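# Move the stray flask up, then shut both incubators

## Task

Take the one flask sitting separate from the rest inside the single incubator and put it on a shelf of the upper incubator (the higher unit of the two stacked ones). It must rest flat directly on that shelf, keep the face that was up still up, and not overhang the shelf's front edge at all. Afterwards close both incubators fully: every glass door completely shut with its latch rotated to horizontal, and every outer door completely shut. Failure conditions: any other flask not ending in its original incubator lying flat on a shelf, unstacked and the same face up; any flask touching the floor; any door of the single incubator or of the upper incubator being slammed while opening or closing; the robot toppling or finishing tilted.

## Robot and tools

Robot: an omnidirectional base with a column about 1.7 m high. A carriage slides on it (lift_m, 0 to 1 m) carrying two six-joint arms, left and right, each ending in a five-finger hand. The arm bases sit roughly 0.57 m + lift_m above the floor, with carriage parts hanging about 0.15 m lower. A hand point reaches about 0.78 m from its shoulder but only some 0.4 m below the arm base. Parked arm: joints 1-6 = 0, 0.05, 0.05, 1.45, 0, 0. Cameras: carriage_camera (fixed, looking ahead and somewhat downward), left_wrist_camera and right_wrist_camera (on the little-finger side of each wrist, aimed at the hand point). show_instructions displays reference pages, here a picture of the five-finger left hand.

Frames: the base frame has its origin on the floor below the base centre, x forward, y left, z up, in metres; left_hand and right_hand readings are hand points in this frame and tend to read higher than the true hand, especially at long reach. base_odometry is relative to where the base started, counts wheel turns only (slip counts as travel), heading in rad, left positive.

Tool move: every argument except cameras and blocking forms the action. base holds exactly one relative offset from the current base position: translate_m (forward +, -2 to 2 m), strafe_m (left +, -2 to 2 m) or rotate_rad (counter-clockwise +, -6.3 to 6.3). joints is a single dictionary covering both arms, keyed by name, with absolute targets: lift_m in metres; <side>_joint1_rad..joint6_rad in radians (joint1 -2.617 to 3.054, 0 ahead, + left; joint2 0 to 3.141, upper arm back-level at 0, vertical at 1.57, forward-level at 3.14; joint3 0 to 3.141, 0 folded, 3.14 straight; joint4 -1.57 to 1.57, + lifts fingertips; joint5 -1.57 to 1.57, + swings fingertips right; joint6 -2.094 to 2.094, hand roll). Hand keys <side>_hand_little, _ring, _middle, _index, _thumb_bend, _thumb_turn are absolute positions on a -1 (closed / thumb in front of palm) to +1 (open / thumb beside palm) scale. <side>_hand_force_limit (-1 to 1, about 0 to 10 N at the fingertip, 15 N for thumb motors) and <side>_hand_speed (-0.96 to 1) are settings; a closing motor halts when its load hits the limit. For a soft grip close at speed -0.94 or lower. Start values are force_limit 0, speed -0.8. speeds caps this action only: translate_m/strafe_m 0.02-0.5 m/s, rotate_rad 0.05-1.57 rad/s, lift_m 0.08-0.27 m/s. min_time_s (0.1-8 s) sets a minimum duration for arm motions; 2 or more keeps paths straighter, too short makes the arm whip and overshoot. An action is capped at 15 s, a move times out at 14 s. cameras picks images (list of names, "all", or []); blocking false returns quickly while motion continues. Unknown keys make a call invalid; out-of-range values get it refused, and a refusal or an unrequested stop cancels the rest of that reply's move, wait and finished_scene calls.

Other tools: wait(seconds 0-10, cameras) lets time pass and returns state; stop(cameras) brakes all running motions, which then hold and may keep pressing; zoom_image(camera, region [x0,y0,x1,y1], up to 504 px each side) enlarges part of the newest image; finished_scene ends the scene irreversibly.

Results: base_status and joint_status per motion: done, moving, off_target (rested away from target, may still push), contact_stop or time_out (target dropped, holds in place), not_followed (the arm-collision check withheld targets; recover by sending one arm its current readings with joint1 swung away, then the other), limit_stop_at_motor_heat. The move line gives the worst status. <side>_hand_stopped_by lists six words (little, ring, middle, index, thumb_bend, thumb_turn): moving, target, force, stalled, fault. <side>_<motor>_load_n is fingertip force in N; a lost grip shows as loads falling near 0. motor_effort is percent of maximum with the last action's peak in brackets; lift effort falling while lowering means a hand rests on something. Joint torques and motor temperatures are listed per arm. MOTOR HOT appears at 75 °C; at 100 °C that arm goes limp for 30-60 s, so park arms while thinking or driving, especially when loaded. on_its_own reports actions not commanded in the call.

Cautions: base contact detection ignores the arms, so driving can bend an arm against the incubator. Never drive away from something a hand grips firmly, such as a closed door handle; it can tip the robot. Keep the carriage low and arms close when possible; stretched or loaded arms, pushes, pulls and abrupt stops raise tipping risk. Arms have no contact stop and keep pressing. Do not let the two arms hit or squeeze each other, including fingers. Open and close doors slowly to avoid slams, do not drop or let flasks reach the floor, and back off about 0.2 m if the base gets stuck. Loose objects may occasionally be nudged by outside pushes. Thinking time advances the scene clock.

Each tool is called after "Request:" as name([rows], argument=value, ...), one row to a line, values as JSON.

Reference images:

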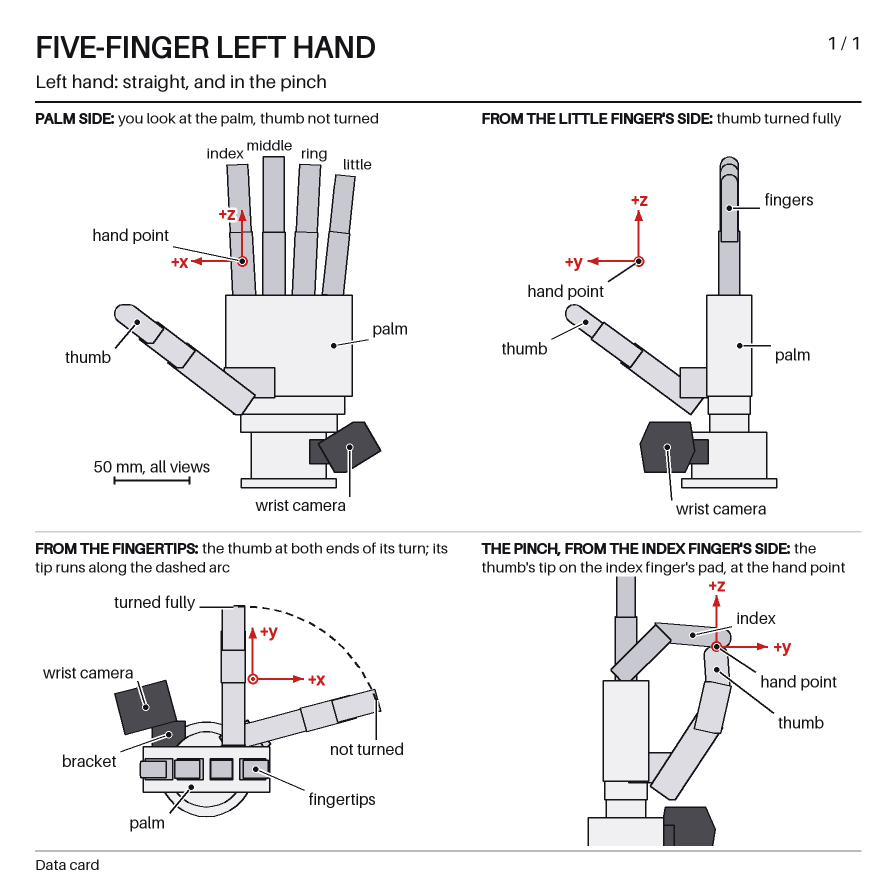

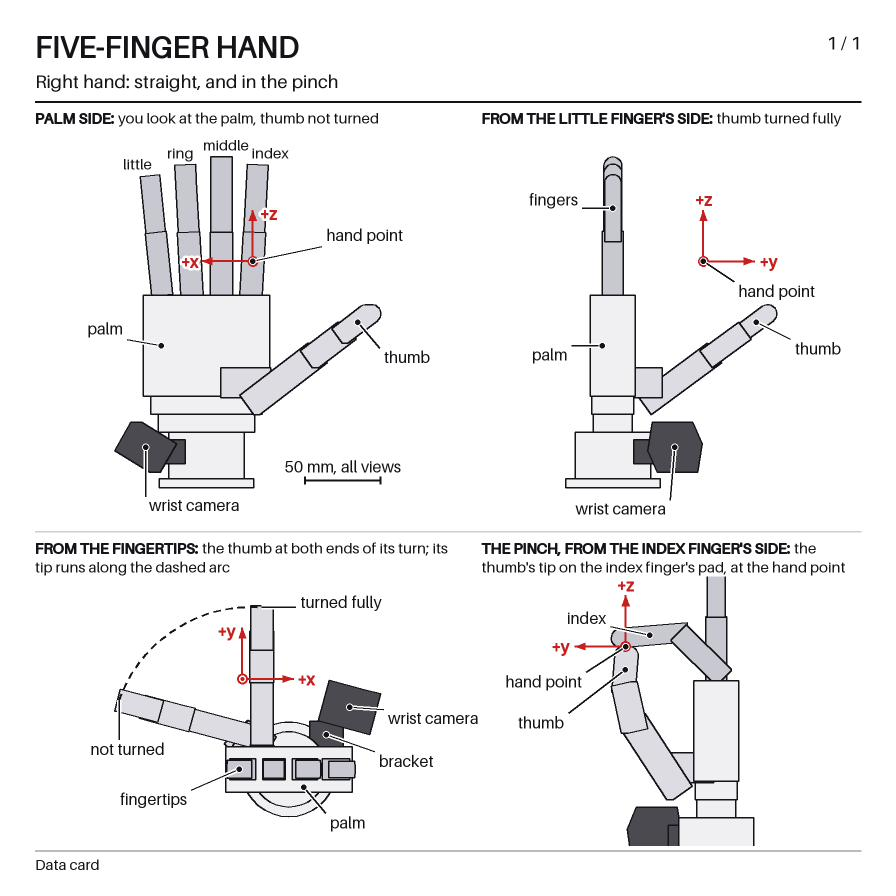

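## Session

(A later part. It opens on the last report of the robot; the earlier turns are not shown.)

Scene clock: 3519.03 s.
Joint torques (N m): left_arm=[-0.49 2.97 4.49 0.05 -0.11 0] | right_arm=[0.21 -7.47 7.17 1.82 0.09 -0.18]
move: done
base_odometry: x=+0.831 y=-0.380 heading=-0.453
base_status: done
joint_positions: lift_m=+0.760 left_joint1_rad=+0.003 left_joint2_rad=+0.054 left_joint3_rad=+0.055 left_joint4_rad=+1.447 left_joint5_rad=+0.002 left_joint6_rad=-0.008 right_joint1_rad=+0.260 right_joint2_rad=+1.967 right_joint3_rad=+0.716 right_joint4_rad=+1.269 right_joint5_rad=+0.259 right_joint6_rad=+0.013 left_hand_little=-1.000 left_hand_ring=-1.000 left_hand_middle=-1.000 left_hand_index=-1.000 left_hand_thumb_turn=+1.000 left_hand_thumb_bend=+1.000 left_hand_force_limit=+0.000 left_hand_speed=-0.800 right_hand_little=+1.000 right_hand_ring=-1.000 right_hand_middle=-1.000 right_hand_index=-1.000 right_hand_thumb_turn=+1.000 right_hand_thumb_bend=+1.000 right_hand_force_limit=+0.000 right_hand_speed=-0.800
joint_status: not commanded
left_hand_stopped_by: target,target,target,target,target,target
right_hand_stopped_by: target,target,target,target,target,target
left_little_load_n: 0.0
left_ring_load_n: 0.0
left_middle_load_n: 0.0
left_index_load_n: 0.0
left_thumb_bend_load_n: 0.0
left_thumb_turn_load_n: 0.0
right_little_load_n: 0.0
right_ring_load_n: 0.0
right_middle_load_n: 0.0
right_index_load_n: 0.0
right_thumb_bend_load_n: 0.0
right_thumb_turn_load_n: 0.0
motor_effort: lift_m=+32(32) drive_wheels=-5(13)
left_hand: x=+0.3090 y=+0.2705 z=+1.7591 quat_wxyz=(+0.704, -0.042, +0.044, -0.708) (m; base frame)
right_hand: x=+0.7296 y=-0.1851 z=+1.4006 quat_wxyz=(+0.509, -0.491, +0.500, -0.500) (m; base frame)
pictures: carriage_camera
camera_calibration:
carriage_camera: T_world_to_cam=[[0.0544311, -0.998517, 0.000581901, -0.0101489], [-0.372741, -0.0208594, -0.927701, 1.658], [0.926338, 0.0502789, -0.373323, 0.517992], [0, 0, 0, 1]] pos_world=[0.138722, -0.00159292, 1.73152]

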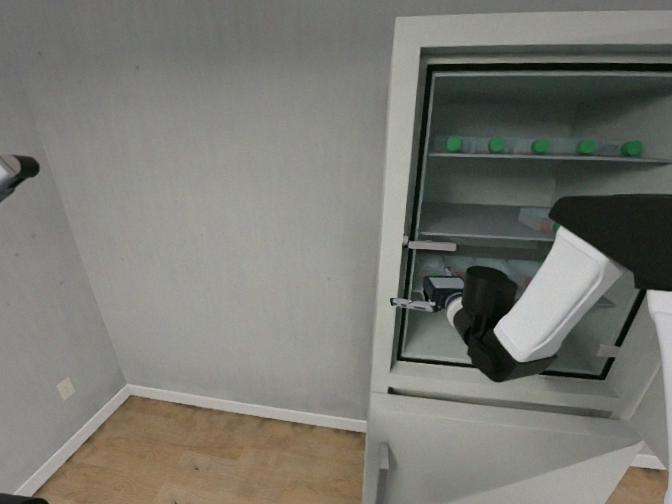

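Request:
move(base={"strafe_m": -0.014}, speeds={"strafe_m": 0.08}, joints={"lift_m": 0.79}, cameras=["carriage_camera","right_wrist_camera"])

Request:
zoom_image(camera="carriage_camera", region=[400, 200, 520, 320])

Scene clock: 3528.50 s.
Joint torques (N m): left_arm=[-0.53 2.82 4.77 0.05 -0.11 0.01] | right_arm=[0.42 -8.28 6.46 1.91 0.07 -0.18]
move: done
base_odometry: x=+0.825 y=-0.393 heading=-0.453
base_status: done
joint_positions: lift_m=+0.790 left_joint1_rad=+0.003 left_joint2_rad=+0.053 left_joint3_rad=+0.054 left_joint4_rad=+1.448 left_joint5_rad=+0.002 left_joint6_rad=-0.008 right_joint1_rad=+0.258 right_joint2_rad=+1.975 right_joint3_rad=+0.724 right_joint4_rad=+1.261 right_joint5_rad=+0.262 right_joint6_rad=+0.013 left_hand_little=-1.000 left_hand_ring=-1.000 left_hand_middle=-1.000 left_hand_index=-1.000 left_hand_thumb_turn=+1.000 left_hand_thumb_bend=+1.000 left_hand_force_limit=+0.000 left_hand_speed=-0.800 right_hand_little=+1.000 right_hand_ring=-1.000 right_hand_middle=-1.000 right_hand_index=-1.000 right_hand_thumb_turn=+1.000 right_hand_thumb_bend=+1.000 right_hand_force_limit=+0.000 right_hand_speed=-0.800
joint_status: all done
left_hand_stopped_by: target,target,target,target,target,target
right_hand_stopped_by: target,target,target,target,target,target
left_little_load_n: 0.0
left_ring_load_n: 0.0
left_middle_load_n: 0.0
left_index_load_n: 0.0
left_thumb_bend_load_n: 0.0
left_thumb_turn_load_n: 0.0
right_little_load_n: 0.0
right_ring_load_n: 0.0
right_middle_load_n: 0.0
right_index_load_n: 0.0
right_thumb_bend_load_n: 0.0
right_thumb_turn_load_n: 0.0
motor_effort: lift_m=+32(40) drive_wheels=-4(10)
left_hand: x=+0.3092 y=+0.2706 z=+1.7887 quat_wxyz=(+0.704, -0.043, +0.044, -0.708) (m; base frame)
right_hand: x=+0.7313 y=-0.1862 z=+1.4277 quat_wxyz=(+0.506, -0.493, +0.502, -0.499) (m; base frame)
pictures: carriage_camera, right_wrist_camera
camera_calibration:
carriage_camera: T_world_to_cam=[[0.0544311, -0.998517, 0.000581901, -0.0101664], [-0.372741, -0.0208594, -0.927701, 1.68583], [0.926338, 0.0502789, -0.373323, 0.529191], [0, 0, 0, 1]] pos_world=[0.138722, -0.00159292, 1.76152]
right_wrist_camera: T_world_to_cam=[[-0.014421, -0.284631, -0.958529, 1.3214], [-0.45849, 0.853791, -0.246632, 0.853038], [0.888582, 0.435919, -0.142813, -0.245751], [0, 0, 0, 1]] pos_world=[0.628536, -0.245077, 1.44189]

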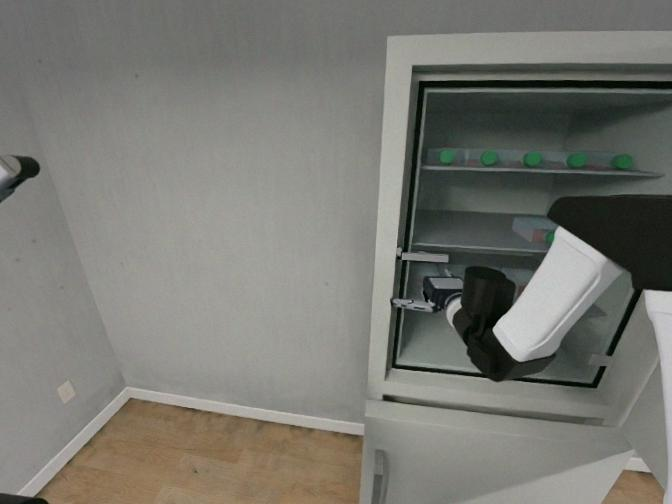

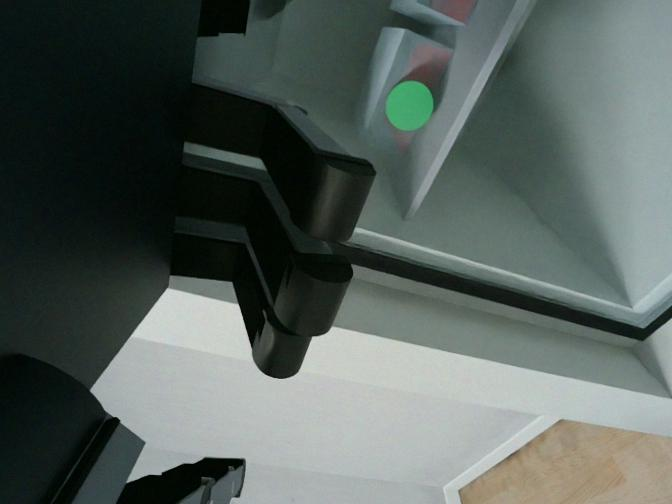

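Scaled by 4.200.

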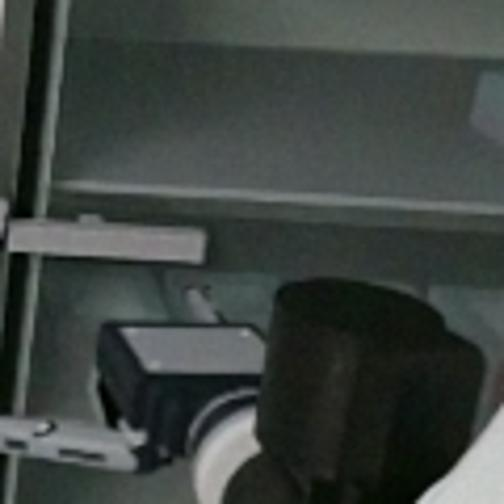

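Request:
move(joints={"lift_m": 0.81}, cameras=["carriage_camera"])

Request:
zoom_image(camera="carriage_camera", region=[380, 200, 500, 320])

Scene clock: 3537.73 s.
Joint torques (N m): left_arm=[-0.53 3.02 4.63 0.04 -0.11 0.01] | right_arm=[0.38 -8.39 6.32 1.92 0.07 -0.18]
move: done
base_odometry: x=+0.825 y=-0.393 heading=-0.453
base_status: not commanded
joint_positions: lift_m=+0.810 left_joint1_rad=+0.003 left_joint2_rad=+0.053 left_joint3_rad=+0.054 left_joint4_rad=+1.448 left_joint5_rad=+0.002 left_joint6_rad=-0.008 right_joint1_rad=+0.258 right_joint2_rad=+1.976 right_joint3_rad=+0.726 right_joint4_rad=+1.260 right_joint5_rad=+0.262 right_joint6_rad=+0.013 left_hand_little=-1.000 left_hand_ring=-1.000 left_hand_middle=-1.000 left_hand_index=-1.000 left_hand_thumb_turn=+1.000 left_hand_thumb_bend=+1.000 left_hand_force_limit=+0.000 left_hand_speed=-0.800 right_hand_little=+1.000 right_hand_ring=-1.000 right_hand_middle=-1.000 right_hand_index=-1.000 right_hand_thumb_turn=+1.000 right_hand_thumb_bend=+1.000 right_hand_force_limit=+0.000 right_hand_speed=-0.800
joint_status: all done
left_hand_stopped_by: target,target,target,target,target,target
right_hand_stopped_by: target,target,target,target,target,target
left_little_load_n: 0.0
left_ring_load_n: 0.0
left_middle_load_n: -0.5
left_index_load_n: 0.0
left_thumb_bend_load_n: -0.5
left_thumb_turn_load_n: 0.0
right_little_load_n: 0.0
right_ring_load_n: 0.0
right_middle_load_n: 0.0
right_index_load_n: 0.0
right_thumb_bend_load_n: 0.0
right_thumb_turn_load_n: 0.0
motor_effort: lift_m=+32(39) drive_wheels=+3(4)
left_hand: x=+0.3092 y=+0.2706 z=+1.8087 quat_wxyz=(+0.704, -0.043, +0.044, -0.708) (m; base frame)
right_hand: x=+0.7317 y=-0.1861 z=+1.4476 quat_wxyz=(+0.506, -0.493, +0.502, -0.499) (m; base frame)
pictures: carriage_camera
camera_calibration:
carriage_camera: T_world_to_cam=[[0.0544311, -0.998517, 0.000581901, -0.010178], [-0.372741, -0.0208594, -0.927701, 1.70439], [0.926338, 0.0502789, -0.373323, 0.536658], [0, 0, 0, 1]] pos_world=[0.138722, -0.00159292, 1.78152]

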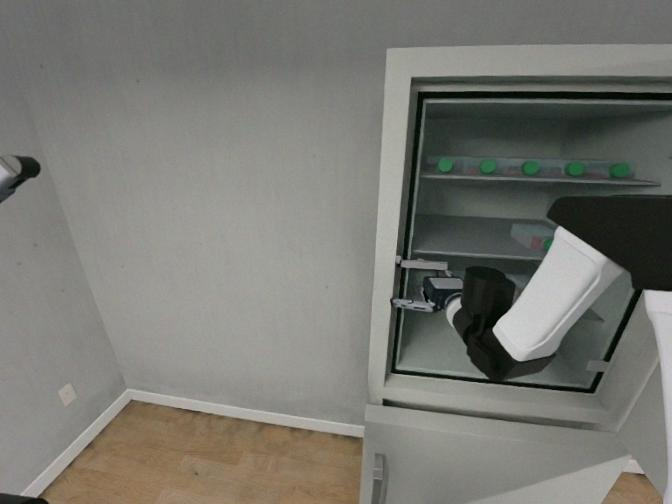

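Scaled by 4.200.

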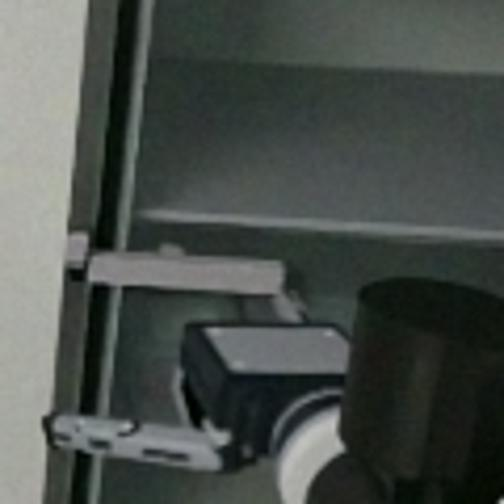

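Request:
move(joints={"lift_m": 0.80}, base={"strafe_m": 0.01}, speeds={"strafe_m": 0.05})

Request:
move(joints={"right_joint4_rad": 1.4, "lift_m": 0.815}, min_time_s=1.5, cameras=["carriage_camera"])

Request:
zoom_image(camera="carriage_camera", region=[380, 200, 500, 320])

Scene clock: 3548.77 s.
Joint torques (N m): left_arm=[-0.44 3.11 4.71 0.04 -0.11 0.01] | right_arm=[-0.08 -8.53 6.31 1.97 0.06 -0.18]
move: done
base_odometry: x=+0.830 y=-0.384 heading=-0.453
base_status: done
joint_positions: lift_m=+0.800 left_joint1_rad=+0.002 left_joint2_rad=+0.052 left_joint3_rad=+0.053 left_joint4_rad=+1.448 left_joint5_rad=+0.002 left_joint6_rad=-0.008 right_joint1_rad=+0.263 right_joint2_rad=+1.977 right_joint3_rad=+0.726 right_joint4_rad=+1.255 right_joint5_rad=+0.261 right_joint6_rad=+0.013 left_hand_little=-1.000 left_hand_ring=-1.000 left_hand_middle=-1.000 left_hand_index=-1.000 left_hand_thumb_turn=+1.000 left_hand_thumb_bend=+1.000 left_hand_force_limit=+0.000 left_hand_speed=-0.800 right_hand_little=+1.000 right_hand_ring=-1.000 right_hand_middle=-1.000 right_hand_index=-1.000 right_hand_thumb_turn=+1.000 right_hand_thumb_bend=+1.000 right_hand_force_limit=+0.000 right_hand_speed=-0.800
joint_status: all done
left_hand_stopped_by: target,target,target,target,target,target
right_hand_stopped_by: target,target,target,target,target,target
left_little_load_n: 0.0
left_ring_load_n: 0.0
left_middle_load_n: 0.0
left_index_load_n: 0.0
left_thumb_bend_load_n: 0.0
left_thumb_turn_load_n: 0.0
right_little_load_n: 0.0
right_ring_load_n: 0.0
right_middle_load_n: 0.0
right_index_load_n: -0.5
right_thumb_bend_load_n: 0.0
right_thumb_turn_load_n: 0.0
motor_effort: lift_m=+33(34) drive_wheels=+3(13)
left_hand: x=+0.3091 y=+0.2706 z=+1.7985 quat_wxyz=(+0.704, -0.043, +0.044, -0.708) (m; base frame)
right_hand: x=+0.7308 y=-0.1837 z=+1.4354 quat_wxyz=(+0.505, -0.496, +0.502, -0.497) (m; base frame)
pictures: none

Scene clock: 3550.57 s.
Joint torques (N m): left_arm=[-0.43 3.11 4.71 0.01 -0.11 0] | right_arm=[-0.05 -9.51 6.26 3.3 0.08 -0.18]
move: off_target
base_odometry: x=+0.830 y=-0.384 heading=-0.453
base_status: not commanded
joint_positions: lift_m=+0.815 left_joint1_rad=+0.002 left_joint2_rad=+0.052 left_joint3_rad=+0.053 left_joint4_rad=+1.448 left_joint5_rad=+0.002 left_joint6_rad=-0.008 right_joint1_rad=+0.263 right_joint2_rad=+1.986 right_joint3_rad=+0.726 right_joint4_rad=+1.274 right_joint5_rad=+0.261 right_joint6_rad=+0.013 left_hand_little=-1.000 left_hand_ring=-1.000 left_hand_middle=-1.000 left_hand_index=-1.000 left_hand_thumb_turn=+1.000 left_hand_thumb_bend=+1.000 left_hand_force_limit=+0.000 left_hand_speed=-0.800 right_hand_little=+1.000 right_hand_ring=-1.000 right_hand_middle=-1.000 right_hand_index=-1.000 right_hand_thumb_turn=+1.000 right_hand_thumb_bend=+1.000 right_hand_force_limit=+0.000 right_hand_speed=-0.800
joint_status: right_joint4_rad off_target (ended at +1.274, target +1.400); the others done
left_hand_stopped_by: target,target,target,target,target,target
right_hand_stopped_by: target,target,target,target,target,target
left_little_load_n: 0.0
left_ring_load_n: 0.0
left_middle_load_n: 0.0
left_index_load_n: 0.0
left_thumb_bend_load_n: 0.0
left_thumb_turn_load_n: 0.0
right_little_load_n: -4.5
right_ring_load_n: 0.0
right_middle_load_n: 0.0
right_index_load_n: 0.0
right_thumb_bend_load_n: 0.0
right_thumb_turn_load_n: 0.0
motor_effort: lift_m=+33(40) drive_wheels=+3(5)
left_hand: x=+0.3091 y=+0.2706 z=+1.8135 quat_wxyz=(+0.704, -0.043, +0.043, -0.708) (m; base frame)
right_hand: x=+0.7316 y=-0.1834 z=+1.4510 quat_wxyz=(+0.508, -0.493, +0.500, -0.498) (m; base frame)
pictures: carriage_camera
camera_calibration:
carriage_camera: T_world_to_cam=[[0.0544311, -0.998517, 0.000581901, -0.0101809], [-0.372741, -0.0208594, -0.927701, 1.70893], [0.926338, 0.0502789, -0.373323, 0.538487], [0, 0, 0, 1]] pos_world=[0.138722, -0.00159292, 1.78642]

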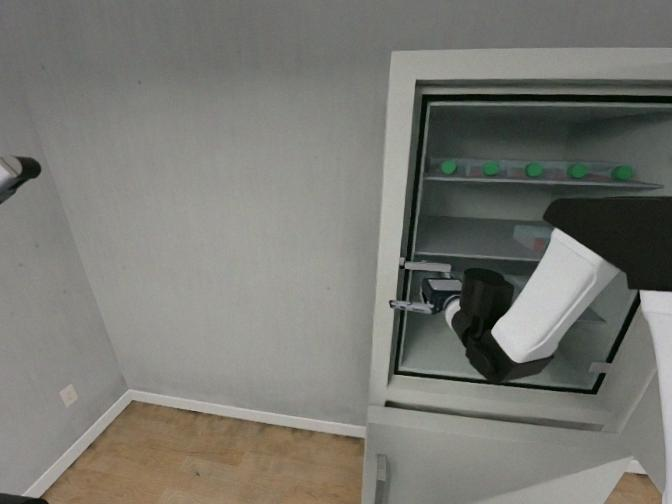

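Scaled by 4.200.

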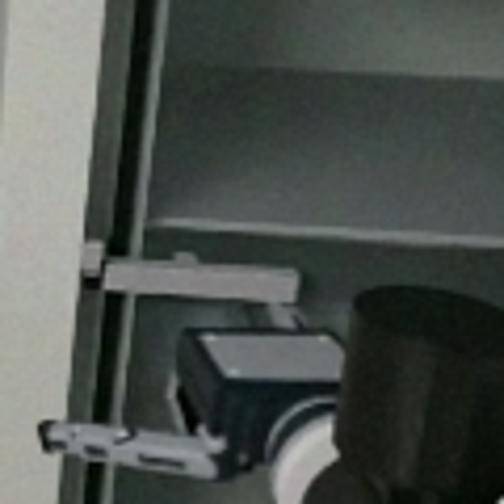

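Request:
move(joints={"lift_m": 0.83, "right_joint4_rad": 1.45}, min_time_s=1.5, cameras=["carriage_camera"])

Request:
zoom_image(camera="carriage_camera", region=[380, 200, 500, 320])

Scene clock: 3558.77 s.
Joint torques (N m): left_arm=[-0.44 3.1 4.7 0.01 -0.11 0] | right_arm=[-0.05 -10.67 6.49 4.01 0.1 -0.19]
Motor temperatures (°C): left_arm=[24 28 38 28 28 23] | right_arm=[25 35 36 35 24 23]
move: off_target
base_odometry: x=+0.830 y=-0.384 heading=-0.453
base_status: not commanded
joint_positions: lift_m=+0.830 left_joint1_rad=+0.002 left_joint2_rad=+0.052 left_joint3_rad=+0.053 left_joint4_rad=+1.448 left_joint5_rad=+0.002 left_joint6_rad=-0.008 right_joint1_rad=+0.263 right_joint2_rad=+1.998 right_joint3_rad=+0.722 right_joint4_rad=+1.255 right_joint5_rad=+0.259 right_joint6_rad=+0.015 left_hand_little=-1.000 left_hand_ring=-1.000 left_hand_middle=-1.000 left_hand_index=-1.000 left_hand_thumb_turn=+1.000 left_hand_thumb_bend=+1.000 left_hand_force_limit=+0.000 left_hand_speed=-0.800 right_hand_little=+0.999 right_hand_ring=-1.000 right_hand_middle=-1.000 right_hand_index=-1.000 right_hand_thumb_turn=+1.000 right_hand_thumb_bend=+1.000 right_hand_force_limit=+0.000 right_hand_speed=-0.800
joint_status: right_joint4_rad off_target (ended at +1.255, target +1.450); the others done
left_hand_stopped_by: target,target,target,target,target,target
right_hand_stopped_by: target,target,target,target,target,target
left_little_load_n: 0.0
left_ring_load_n: 0.0
left_middle_load_n: 0.0
left_index_load_n: 0.5
left_thumb_bend_load_n: 0.0
left_thumb_turn_load_n: 0.0
right_little_load_n: -7.5
right_ring_load_n: 0.0
right_middle_load_n: 0.5
right_index_load_n: 0.0
right_thumb_bend_load_n: 0.0
right_thumb_turn_load_n: -0.5
motor_effort: lift_m=+34(40) drive_wheels=+3(4)
left_hand: x=+0.3091 y=+0.2706 z=+1.8285 quat_wxyz=(+0.704, -0.043, +0.043, -0.708) (m; base frame)
right_hand: x=+0.7291 y=-0.1837 z=+1.4535 quat_wxyz=(+0.498, -0.504, +0.506, -0.492) (m; base frame)
pictures: carriage_camera
camera_calibration:
carriage_camera: T_world_to_cam=[[0.0544311, -0.998517, 0.000581901, -0.0101895], [-0.372741, -0.0208594, -0.927701, 1.72276], [0.926338, 0.0502789, -0.373323, 0.54405], [0, 0, 0, 1]] pos_world=[0.138722, -0.00159292, 1.80132]

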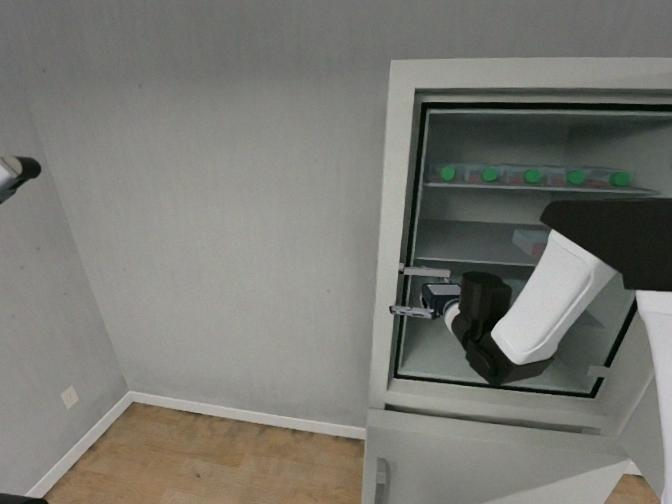

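Scaled by 4.200.

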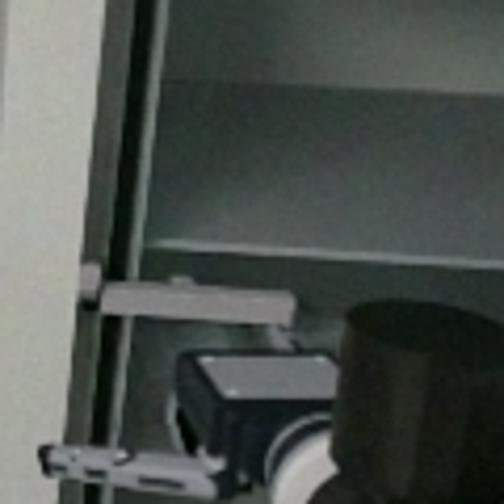

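Request:
move(joints={"lift_m": 0.845, "right_joint4_rad": 1.54}, min_time_s=1.5, cameras=["carriage_camera"])

Request:
zoom_image(camera="carriage_camera", region=[380, 200, 500, 320])

Scene clock: 3566.47 s.
Joint torques (N m): left_arm=[-0.46 3.1 4.7 0.01 -0.11 0.01] | right_arm=[-0.05 -12.3 7.51 4.86 0.14 -0.3]
move: off_target
base_odometry: x=+0.830 y=-0.384 heading=-0.453
base_status: not commanded
joint_positions: lift_m=+0.845 left_joint1_rad=+0.002 left_joint2_rad=+0.052 left_joint3_rad=+0.053 left_joint4_rad=+1.448 left_joint5_rad=+0.002 left_joint6_rad=-0.008 right_joint1_rad=+0.263 right_joint2_rad=+2.014 right_joint3_rad=+0.709 right_joint4_rad=+1.261 right_joint5_rad=+0.256 right_joint6_rad=+0.025 left_hand_little=-1.000 left_hand_ring=-1.000 left_hand_middle=-1.000 left_hand_index=-1.000 left_hand_thumb_turn=+1.000 left_hand_thumb_bend=+1.000 left_hand_force_limit=+0.000 left_hand_speed=-0.800 right_hand_little=+0.999 right_hand_ring=-1.000 right_hand_middle=-1.000 right_hand_index=-1.000 right_hand_thumb_turn=+1.000 right_hand_thumb_bend=+1.000 right_hand_force_limit=+0.000 right_hand_speed=-0.800
joint_status: right_joint4_rad off_target (ended at +1.262, target +1.540); the others done
left_hand_stopped_by: target,target,target,target,target,target
right_hand_stopped_by: target,target,target,target,target,target
left_little_load_n: 0.0
left_ring_load_n: 0.0
left_middle_load_n: 0.0
left_index_load_n: 0.0
left_thumb_bend_load_n: 0.5
left_thumb_turn_load_n: 0.0
right_little_load_n: -12.0
right_ring_load_n: 0.0
right_middle_load_n: 0.0
right_index_load_n: 0.0
right_thumb_bend_load_n: 0.0
right_thumb_turn_load_n: -0.5
motor_effort: lift_m=+34(40) drive_wheels=+4(5)
left_hand: x=+0.3091 y=+0.2706 z=+1.8434 quat_wxyz=(+0.704, -0.043, +0.043, -0.708) (m; base frame)
right_hand: x=+0.7250 y=-0.1835 z=+1.4572 quat_wxyz=(+0.494, -0.509, +0.512, -0.484) (m; base frame)
pictures: carriage_camera
camera_calibration:
carriage_camera: T_world_to_cam=[[0.0544311, -0.998517, 0.000581901, -0.0101983], [-0.372741, -0.0208594, -0.927701, 1.73667], [0.926338, 0.0502789, -0.373323, 0.549649], [0, 0, 0, 1]] pos_world=[0.138722, -0.00159292, 1.81632]

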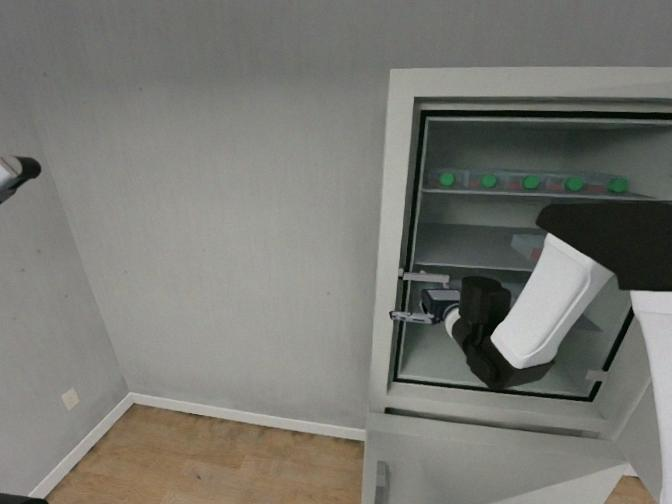

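Scaled by 4.200.

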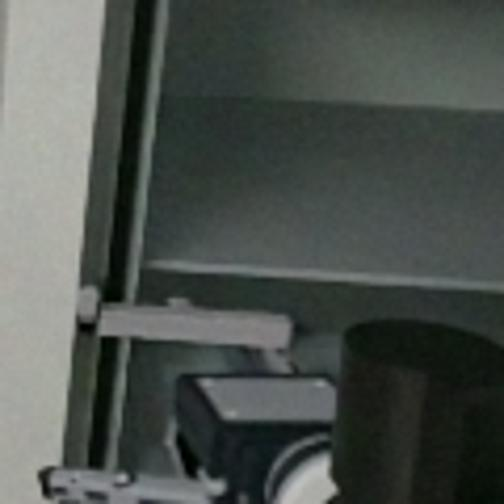

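Request:
move(joints={"lift_m": 0.86, "right_joint2_rad": 1.95, "right_joint3_rad": 0.74, "right_joint4_rad": 1.56}, min_time_s=1.5, cameras=["carriage_camera"])

Request:
zoom_image(camera="carriage_camera", region=[380, 200, 500, 320])

Scene clock: 3577.03 s.
Joint torques (N m): left_arm=[-0.46 3.1 4.7 0.01 -0.11 0.01] | right_arm=[-0.03 -16.76 8.65 5.21 0.17 -0.35]
Motor temperatures (°C): left_arm=[24 28 37 28 28 23] | right_arm=[25 37 37 49 24 23]
move: off_target
base_odometry: x=+0.830 y=-0.384 heading=-0.453
base_status: not commanded
joint_positions: lift_m=+0.860 left_joint1_rad=+0.002 left_joint2_rad=+0.052 left_joint3_rad=+0.053 left_joint4_rad=+1.448 left_joint5_rad=+0.002 left_joint6_rad=-0.008 right_joint1_rad=+0.263 right_joint2_rad=+2.023 right_joint3_rad=+0.699 right_joint4_rad=+1.247 right_joint5_rad=+0.253 right_joint6_rad=+0.031 left_hand_little=-1.000 left_hand_ring=-1.000 left_hand_middle=-1.000 left_hand_index=-1.000 left_hand_thumb_turn=+1.000 left_hand_thumb_bend=+1.000 left_hand_force_limit=+0.000 left_hand_speed=-0.800 right_hand_little=+0.999 right_hand_ring=-1.000 right_hand_middle=-1.000 right_hand_index=-1.000 right_hand_thumb_turn=+1.000 right_hand_thumb_bend=+1.000 right_hand_force_limit=+0.000 right_hand_speed=-0.800
joint_status: right_joint4_rad off_target (ended at +1.247, target +1.560); the others done
left_hand_stopped_by: target,target,target,target,target,target
right_hand_stopped_by: target,target,target,target,target,target
left_little_load_n: 0.0
left_ring_load_n: 0.0
left_middle_load_n: 0.0
left_index_load_n: 0.0
left_thumb_bend_load_n: 0.0
left_thumb_turn_load_n: 0.0
right_little_load_n: -15.0
right_ring_load_n: 0.0
right_middle_load_n: 0.0
right_index_load_n: 0.0
right_thumb_bend_load_n: 0.0
right_thumb_turn_load_n: 0.0
motor_effort: lift_m=+35(41) drive_wheels=+4(5)
left_hand: x=+0.3091 y=+0.2706 z=+1.8584 quat_wxyz=(+0.704, -0.043, +0.043, -0.708) (m; base frame)
right_hand: x=+0.7204 y=-0.1839 z=+1.4601 quat_wxyz=(+0.486, -0.518, +0.519, -0.476) (m; base frame)
pictures: carriage_camera
camera_calibration:
carriage_camera: T_world_to_cam=[[0.0544311, -0.998517, 0.000581901, -0.010207], [-0.372741, -0.0208594, -0.927701, 1.75059], [0.926338, 0.0502789, -0.373323, 0.555249], [0, 0, 0, 1]] pos_world=[0.138722, -0.00159292, 1.83132]

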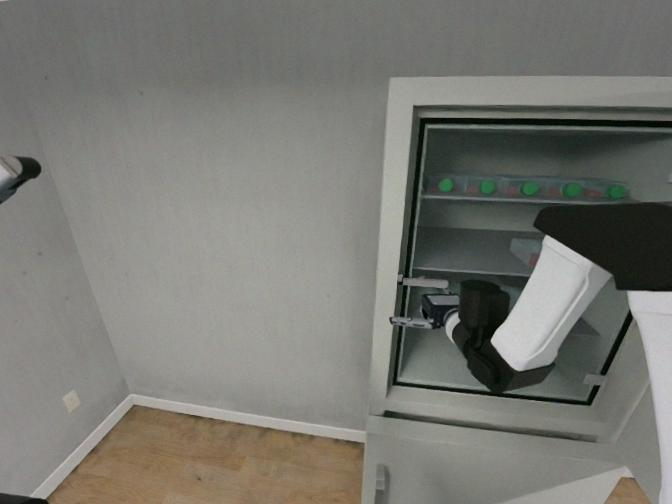

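Scaled by 4.200.

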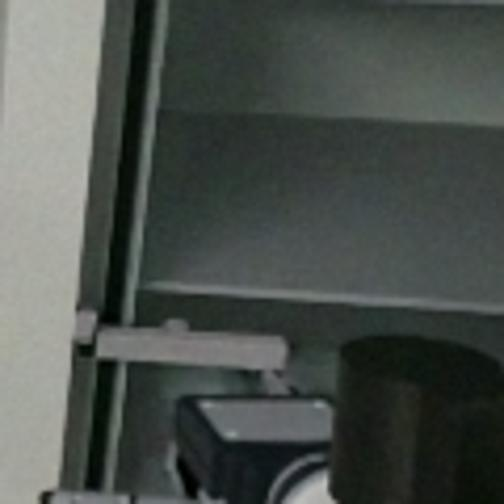

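Request:
move(joints={"lift_m": 0.88}, cameras=["carriage_camera"])

Request:
zoom_image(camera="carriage_camera", region=[380, 220, 500, 340])

Scene clock: 3586.00 s.
Joint torques (N m): left_arm=[-0.44 3.1 4.7 -0.04 -0.11 0] | right_arm=[-0.05 -9.69 5.64 1.98 0.06 -0.19]
Motor temperatures (°C): left_arm=[24 28 37 27 28 23] | right_arm=[25 42 37 59 24 23]
move: done
base_odometry: x=+0.830 y=-0.384 heading=-0.453
base_status: not commanded
joint_positions: lift_m=+0.880 left_joint1_rad=+0.002 left_joint2_rad=+0.052 left_joint3_rad=+0.053 left_joint4_rad=+1.448 left_joint5_rad=+0.002 left_joint6_rad=-0.008 right_joint1_rad=+0.263 right_joint2_rad=+1.955 right_joint3_rad=+0.738 right_joint4_rad=+1.548 right_joint5_rad=+0.256 right_joint6_rad=+0.015 left_hand_little=-1.000 left_hand_ring=-1.000 left_hand_middle=-1.000 left_hand_index=-1.000 left_hand_thumb_turn=+1.000 left_hand_thumb_bend=+1.000 left_hand_force_limit=+0.000 left_hand_speed=-0.800 right_hand_little=+1.000 right_hand_ring=-1.000 right_hand_middle=-1.000 right_hand_index=-1.000 right_hand_thumb_turn=+1.000 right_hand_thumb_bend=+1.000 right_hand_force_limit=+0.000 right_hand_speed=-0.800
joint_status: all done
left_hand_stopped_by: target,target,target,target,target,target
right_hand_stopped_by: target,target,target,target,target,target
left_little_load_n: 0.0
left_ring_load_n: 0.0
left_middle_load_n: 0.0
left_index_load_n: 0.0
left_thumb_bend_load_n: 0.0
left_thumb_turn_load_n: 0.0
right_little_load_n: 0.0
right_ring_load_n: 0.0
right_middle_load_n: 0.5
right_index_load_n: 0.0
right_thumb_bend_load_n: 0.0
right_thumb_turn_load_n: -0.5
on_its_own: right_joint4_rad moved +0.301 to your old target +1.560
motor_effort: lift_m=+32(42) drive_wheels=+3(6)
left_hand: x=+0.3091 y=+0.2706 z=+1.8786 quat_wxyz=(+0.704, -0.043, +0.043, -0.708) (m; base frame)
right_hand: x=+0.7367 y=-0.1810 z=+1.6126 quat_wxyz=(+0.600, -0.391, +0.436, -0.546) (m; base frame)
pictures: carriage_camera
camera_calibration:
carriage_camera: T_world_to_cam=[[0.0544311, -0.998517, 0.000581901, -0.0102188], [-0.372741, -0.0208594, -0.927701, 1.76933], [0.926338, 0.0502789, -0.373323, 0.56279], [0, 0, 0, 1]] pos_world=[0.138722, -0.00159292, 1.85152]

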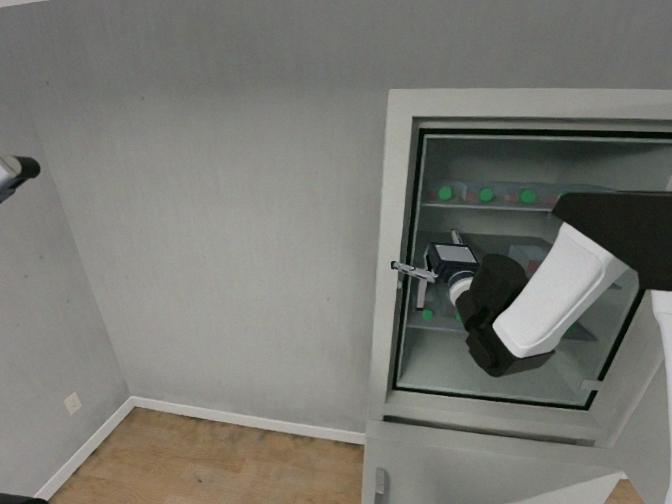

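Scaled by 4.200.

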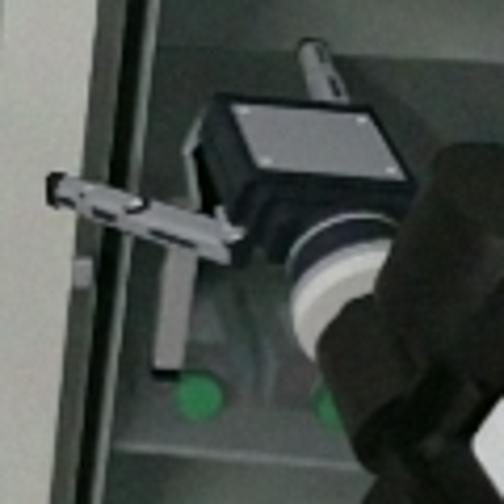

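Request:
move(base={"translate_m": -0.18}, speeds={"translate_m": 0.2})

Request:
move(joints={"lift_m": 0.83, "right_joint1_rad": -0.02, "right_joint2_rad": 2.518, "right_joint3_rad": 1.611, "right_joint4_rad": 0.907, "right_joint5_rad": -1.32, "right_joint6_rad": 1.57, "right_hand_little": -1, "right_hand_index": 1}, min_time_s=3, cameras=["carriage_camera"])

Scene clock: 3613.27 s.
Joint torques (N m): left_arm=[-0.46 3.26 4.79 0 -0.11 0] | right_arm=[0.02 -9.65 5.65 1.93 0.04 -0.19]
Motor temperatures (°C): left_arm=[24 28 37 27 28 23] | right_arm=[25 41 36 42 24 23]
move: done
base_odometry: x=+0.668 y=-0.305 heading=-0.453
base_status: done
joint_positions: lift_m=+0.880 left_joint1_rad=+0.002 left_joint2_rad=+0.052 left_joint3_rad=+0.053 left_joint4_rad=+1.449 left_joint5_rad=+0.002 left_joint6_rad=-0.008 right_joint1_rad=+0.262 right_joint2_rad=+1.955 right_joint3_rad=+0.738 right_joint4_rad=+1.553 right_joint5_rad=+0.257 right_joint6_rad=+0.015 left_hand_little=-1.000 left_hand_ring=-1.000 left_hand_middle=-1.000 left_hand_index=-1.000 left_hand_thumb_turn=+1.000 left_hand_thumb_bend=+1.000 left_hand_force_limit=+0.000 left_hand_speed=-0.800 right_hand_little=+1.000 right_hand_ring=-1.000 right_hand_middle=-1.000 right_hand_index=-1.000 right_hand_thumb_turn=+1.000 right_hand_thumb_bend=+1.000 right_hand_force_limit=+0.000 right_hand_speed=-0.800
joint_status: not commanded
left_hand_stopped_by: target,target,target,target,target,target
right_hand_stopped_by: target,target,target,target,target,target
left_little_load_n: 0.0
left_ring_load_n: 0.0
left_middle_load_n: 0.0
left_index_load_n: 0.0
left_thumb_bend_load_n: 0.0
left_thumb_turn_load_n: 0.0
right_little_load_n: 0.0
right_ring_load_n: 0.0
right_middle_load_n: 0.0
right_index_load_n: 0.5
right_thumb_bend_load_n: 0.0
right_thumb_turn_load_n: 0.0
motor_effort: lift_m=+32(32) drive_wheels=+0(12)
left_hand: x=+0.3089 y=+0.2706 z=+1.8787 quat_wxyz=(+0.704, -0.042, +0.043, -0.708) (m; base frame)
right_hand: x=+0.7367 y=-0.1817 z=+1.6138 quat_wxyz=(+0.600, -0.389, +0.435, -0.547) (m; base frame)
pictures: none

Scene clock: 3617.37 s.
Joint torques (N m): left_arm=[-0.43 3.12 4.74 0.01 -0.11 0.01] | right_arm=[-0.36 -11.51 8.31 1.16 -0.04 0.13]
move: done
base_odometry: x=+0.668 y=-0.305 heading=-0.453
base_status: not commanded
joint_positions: lift_m=+0.830 left_joint1_rad=+0.002 left_joint2_rad=+0.052 left_joint3_rad=+0.053 left_joint4_rad=+1.449 left_joint5_rad=+0.002 left_joint6_rad=-0.008 right_joint1_rad=-0.016 right_joint2_rad=+2.491 right_joint3_rad=+1.588 right_joint4_rad=+0.928 right_joint5_rad=-1.311 right_joint6_rad=+1.555 left_hand_little=-1.000 left_hand_ring=-1.000 left_hand_middle=-1.000 left_hand_index=-1.000 left_hand_thumb_turn=+1.000 left_hand_thumb_bend=+1.000 left_hand_force_limit=+0.000 left_hand_speed=-0.800 right_hand_little=-1.000 right_hand_ring=-1.000 right_hand_middle=-1.000 right_hand_index=+1.000 right_hand_thumb_turn=+1.000 right_hand_thumb_bend=+1.000 right_hand_force_limit=+0.000 right_hand_speed=-0.800
joint_status: all done
left_hand_stopped_by: target,target,target,target,target,target
right_hand_stopped_by: target,target,target,target,target,target
left_little_load_n: 0.0
left_ring_load_n: 0.0
left_middle_load_n: 0.0
left_index_load_n: 0.0
left_thumb_bend_load_n: 0.0
left_thumb_turn_load_n: 0.0
right_little_load_n: 0.0
right_ring_load_n: 0.0
right_middle_load_n: 0.0
right_index_load_n: 0.0
right_thumb_bend_load_n: -0.5
right_thumb_turn_load_n: 0.0
motor_effort: lift_m=+32(33) drive_wheels=-1(1)
left_hand: x=+0.3088 y=+0.2706 z=+1.8285 quat_wxyz=(+0.704, -0.042, +0.043, -0.708) (m; base frame)
right_hand: x=+0.7122 y=-0.1067 z=+1.5320 quat_wxyz=(+0.574, -0.436, +0.553, +0.417) (m; base frame)
pictures: carriage_camera
camera_calibration:
carriage_camera: T_world_to_cam=[[0.0544311, -0.998517, 0.000581901, -0.0101897], [-0.372741, -0.0208594, -0.927701, 1.72294], [0.926338, 0.0502789, -0.373323, 0.544124], [0, 0, 0, 1]] pos_world=[0.138722, -0.00159292, 1.80152]

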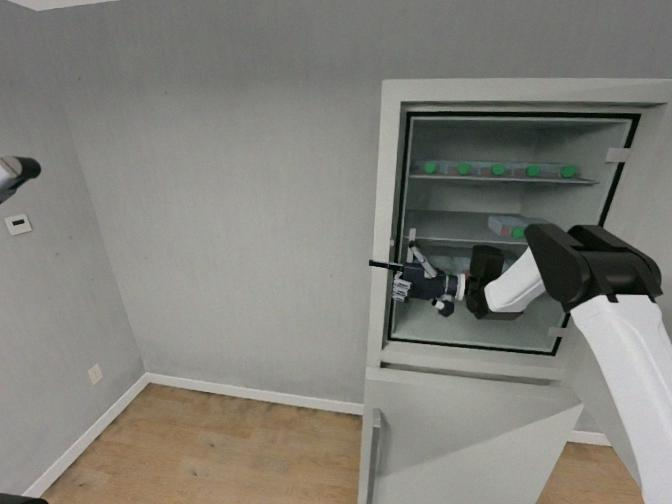

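Request:
move(base={"strafe_m": -0.165}, speeds={"strafe_m": 0.2})

Request:
move(base={"translate_m": 0.15}, speeds={"translate_m": 0.1}, cameras=["carriage_camera","right_wrist_camera"])

Request:
zoom_image(camera="carriage_camera", region=[320, 180, 480, 340])

Scene clock: 3628.70 s.
Joint torques (N m): left_arm=[-0.46 3.12 4.75 0 -0.11 0] | right_arm=[0.17 -11.51 8.31 1.17 -0.02 0.13]
move: done
base_odometry: x=+0.595 y=-0.453 heading=-0.454
base_status: done
joint_positions: lift_m=+0.830 left_joint1_rad=+0.003 left_joint2_rad=+0.052 left_joint3_rad=+0.053 left_joint4_rad=+1.449 left_joint5_rad=+0.001 left_joint6_rad=-0.008 right_joint1_rad=-0.022 right_joint2_rad=+2.491 right_joint3_rad=+1.588 right_joint4_rad=+0.927 right_joint5_rad=-1.314 right_joint6_rad=+1.555 left_hand_little=-1.000 left_hand_ring=-1.000 left_hand_middle=-1.000 left_hand_index=-1.000 left_hand_thumb_turn=+1.000 left_hand_thumb_bend=+1.000 left_hand_force_limit=+0.000 left_hand_speed=-0.800 right_hand_little=-1.000 right_hand_ring=-1.000 right_hand_middle=-1.000 right_hand_index=+1.000 right_hand_thumb_turn=+1.000 right_hand_thumb_bend=+1.000 right_hand_force_limit=+0.000 right_hand_speed=-0.800
joint_status: not commanded
left_hand_stopped_by: target,target,target,target,target,target
right_hand_stopped_by: target,target,target,target,target,target
left_little_load_n: 0.0
left_ring_load_n: 0.0
left_middle_load_n: 0.0
left_index_load_n: 0.0
left_thumb_bend_load_n: 0.0
left_thumb_turn_load_n: 0.0
right_little_load_n: 0.0
right_ring_load_n: 0.0
right_middle_load_n: 0.0
right_index_load_n: 0.0
right_thumb_bend_load_n: 0.0
right_thumb_turn_load_n: 0.0
motor_effort: lift_m=+32(33) drive_wheels=+1(11)
left_hand: x=+0.3089 y=+0.2707 z=+1.8285 quat_wxyz=(+0.704, -0.043, +0.043, -0.708) (m; base frame)
right_hand: x=+0.7128 y=-0.1096 z=+1.5319 quat_wxyz=(+0.575, -0.435, +0.554, +0.416) (m; base frame)
pictures: none

Scene clock: 3631.00 s.
Joint torques (N m): left_arm=[-0.46 3.04 4.79 0.01 -0.11 0.01] | right_arm=[0.2 -11.6 8.29 1.2 -0.01 0.13]
move: done
base_odometry: x=+0.730 y=-0.519 heading=-0.454
base_status: done
joint_positions: lift_m=+0.830 left_joint1_rad=+0.003 left_joint2_rad=+0.052 left_joint3_rad=+0.053 left_joint4_rad=+1.450 left_joint5_rad=+0.001 left_joint6_rad=-0.008 right_joint1_rad=-0.022 right_joint2_rad=+2.492 right_joint3_rad=+1.588 right_joint4_rad=+0.925 right_joint5_rad=-1.315 right_joint6_rad=+1.555 left_hand_little=-1.000 left_hand_ring=-1.000 left_hand_middle=-1.000 left_hand_index=-1.000 left_hand_thumb_turn=+1.000 left_hand_thumb_bend=+1.000 left_hand_force_limit=+0.000 left_hand_speed=-0.800 right_hand_little=-1.000 right_hand_ring=-1.000 right_hand_middle=-1.000 right_hand_index=+1.000 right_hand_thumb_turn=+1.000 right_hand_thumb_bend=+1.000 right_hand_force_limit=+0.000 right_hand_speed=-0.800
joint_status: not commanded
left_hand_stopped_by: target,target,target,target,target,target
right_hand_stopped_by: target,target,target,target,target,target
left_little_load_n: 0.0
left_ring_load_n: 0.0
left_middle_load_n: 0.0
left_index_load_n: 0.0
left_thumb_bend_load_n: 0.0
left_thumb_turn_load_n: 0.0
right_little_load_n: 0.0
right_ring_load_n: 0.0
right_middle_load_n: 0.0
right_index_load_n: 0.0
right_thumb_bend_load_n: 0.0
right_thumb_turn_load_n: 0.0
motor_effort: lift_m=+32(33) drive_wheels=+4(10)
left_hand: x=+0.3085 y=+0.2707 z=+1.8287 quat_wxyz=(+0.704, -0.042, +0.042, -0.708) (m; base frame)
right_hand: x=+0.7126 y=-0.1096 z=+1.5312 quat_wxyz=(+0.573, -0.435, +0.555, +0.417) (m; base frame)
pictures: carriage_camera, right_wrist_camera
camera_calibration:
carriage_camera: T_world_to_cam=[[0.0544311, -0.998517, 0.000581901, -0.0101897], [-0.372741, -0.0208594, -0.927701, 1.72294], [0.926338, 0.0502789, -0.373323, 0.544124], [0, 0, 0, 1]] pos_world=[0.138722, -0.00159292, 1.80152]
right_wrist_camera: T_world_to_cam=[[-0.912169, 0.237649, -0.333872, 1.18265], [-0.402997, -0.372184, 0.836106, -1.02718], [0.074438, 0.897219, 0.435266, -0.502212], [0, 0, 0, 1]] pos_world=[0.702213, -0.212761, 1.47228]

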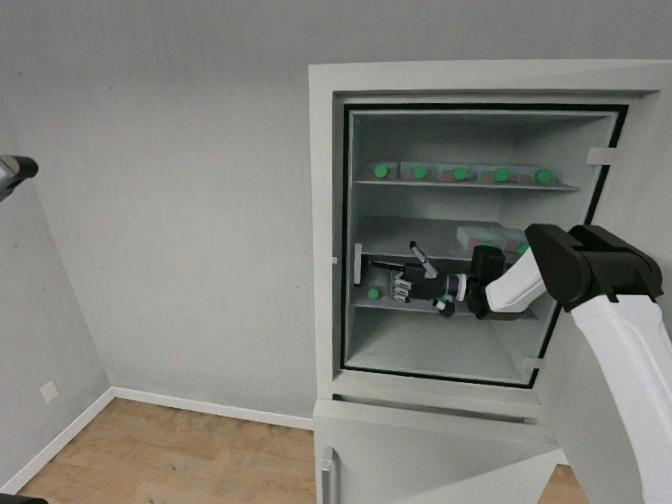

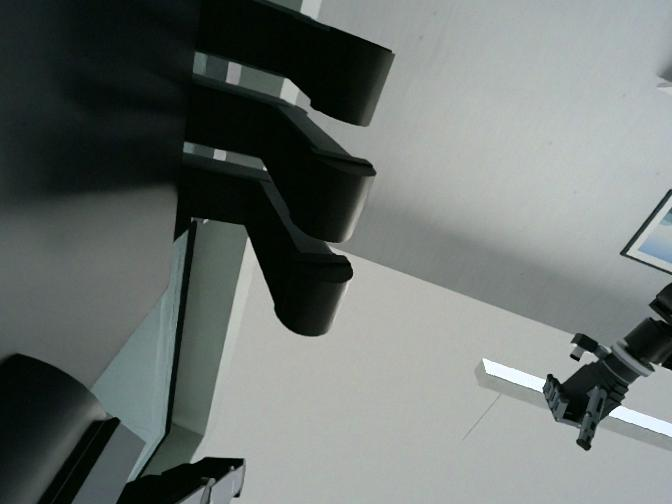

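Scaled by 3.150.

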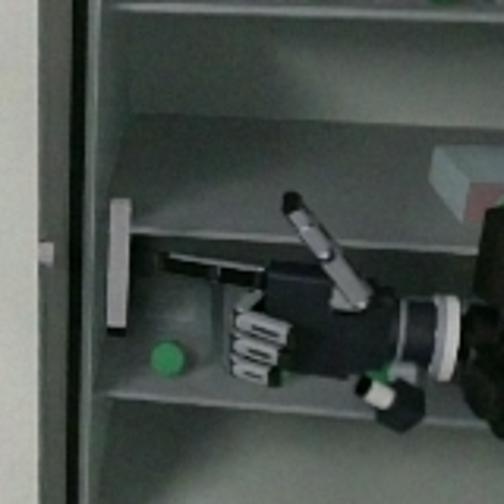

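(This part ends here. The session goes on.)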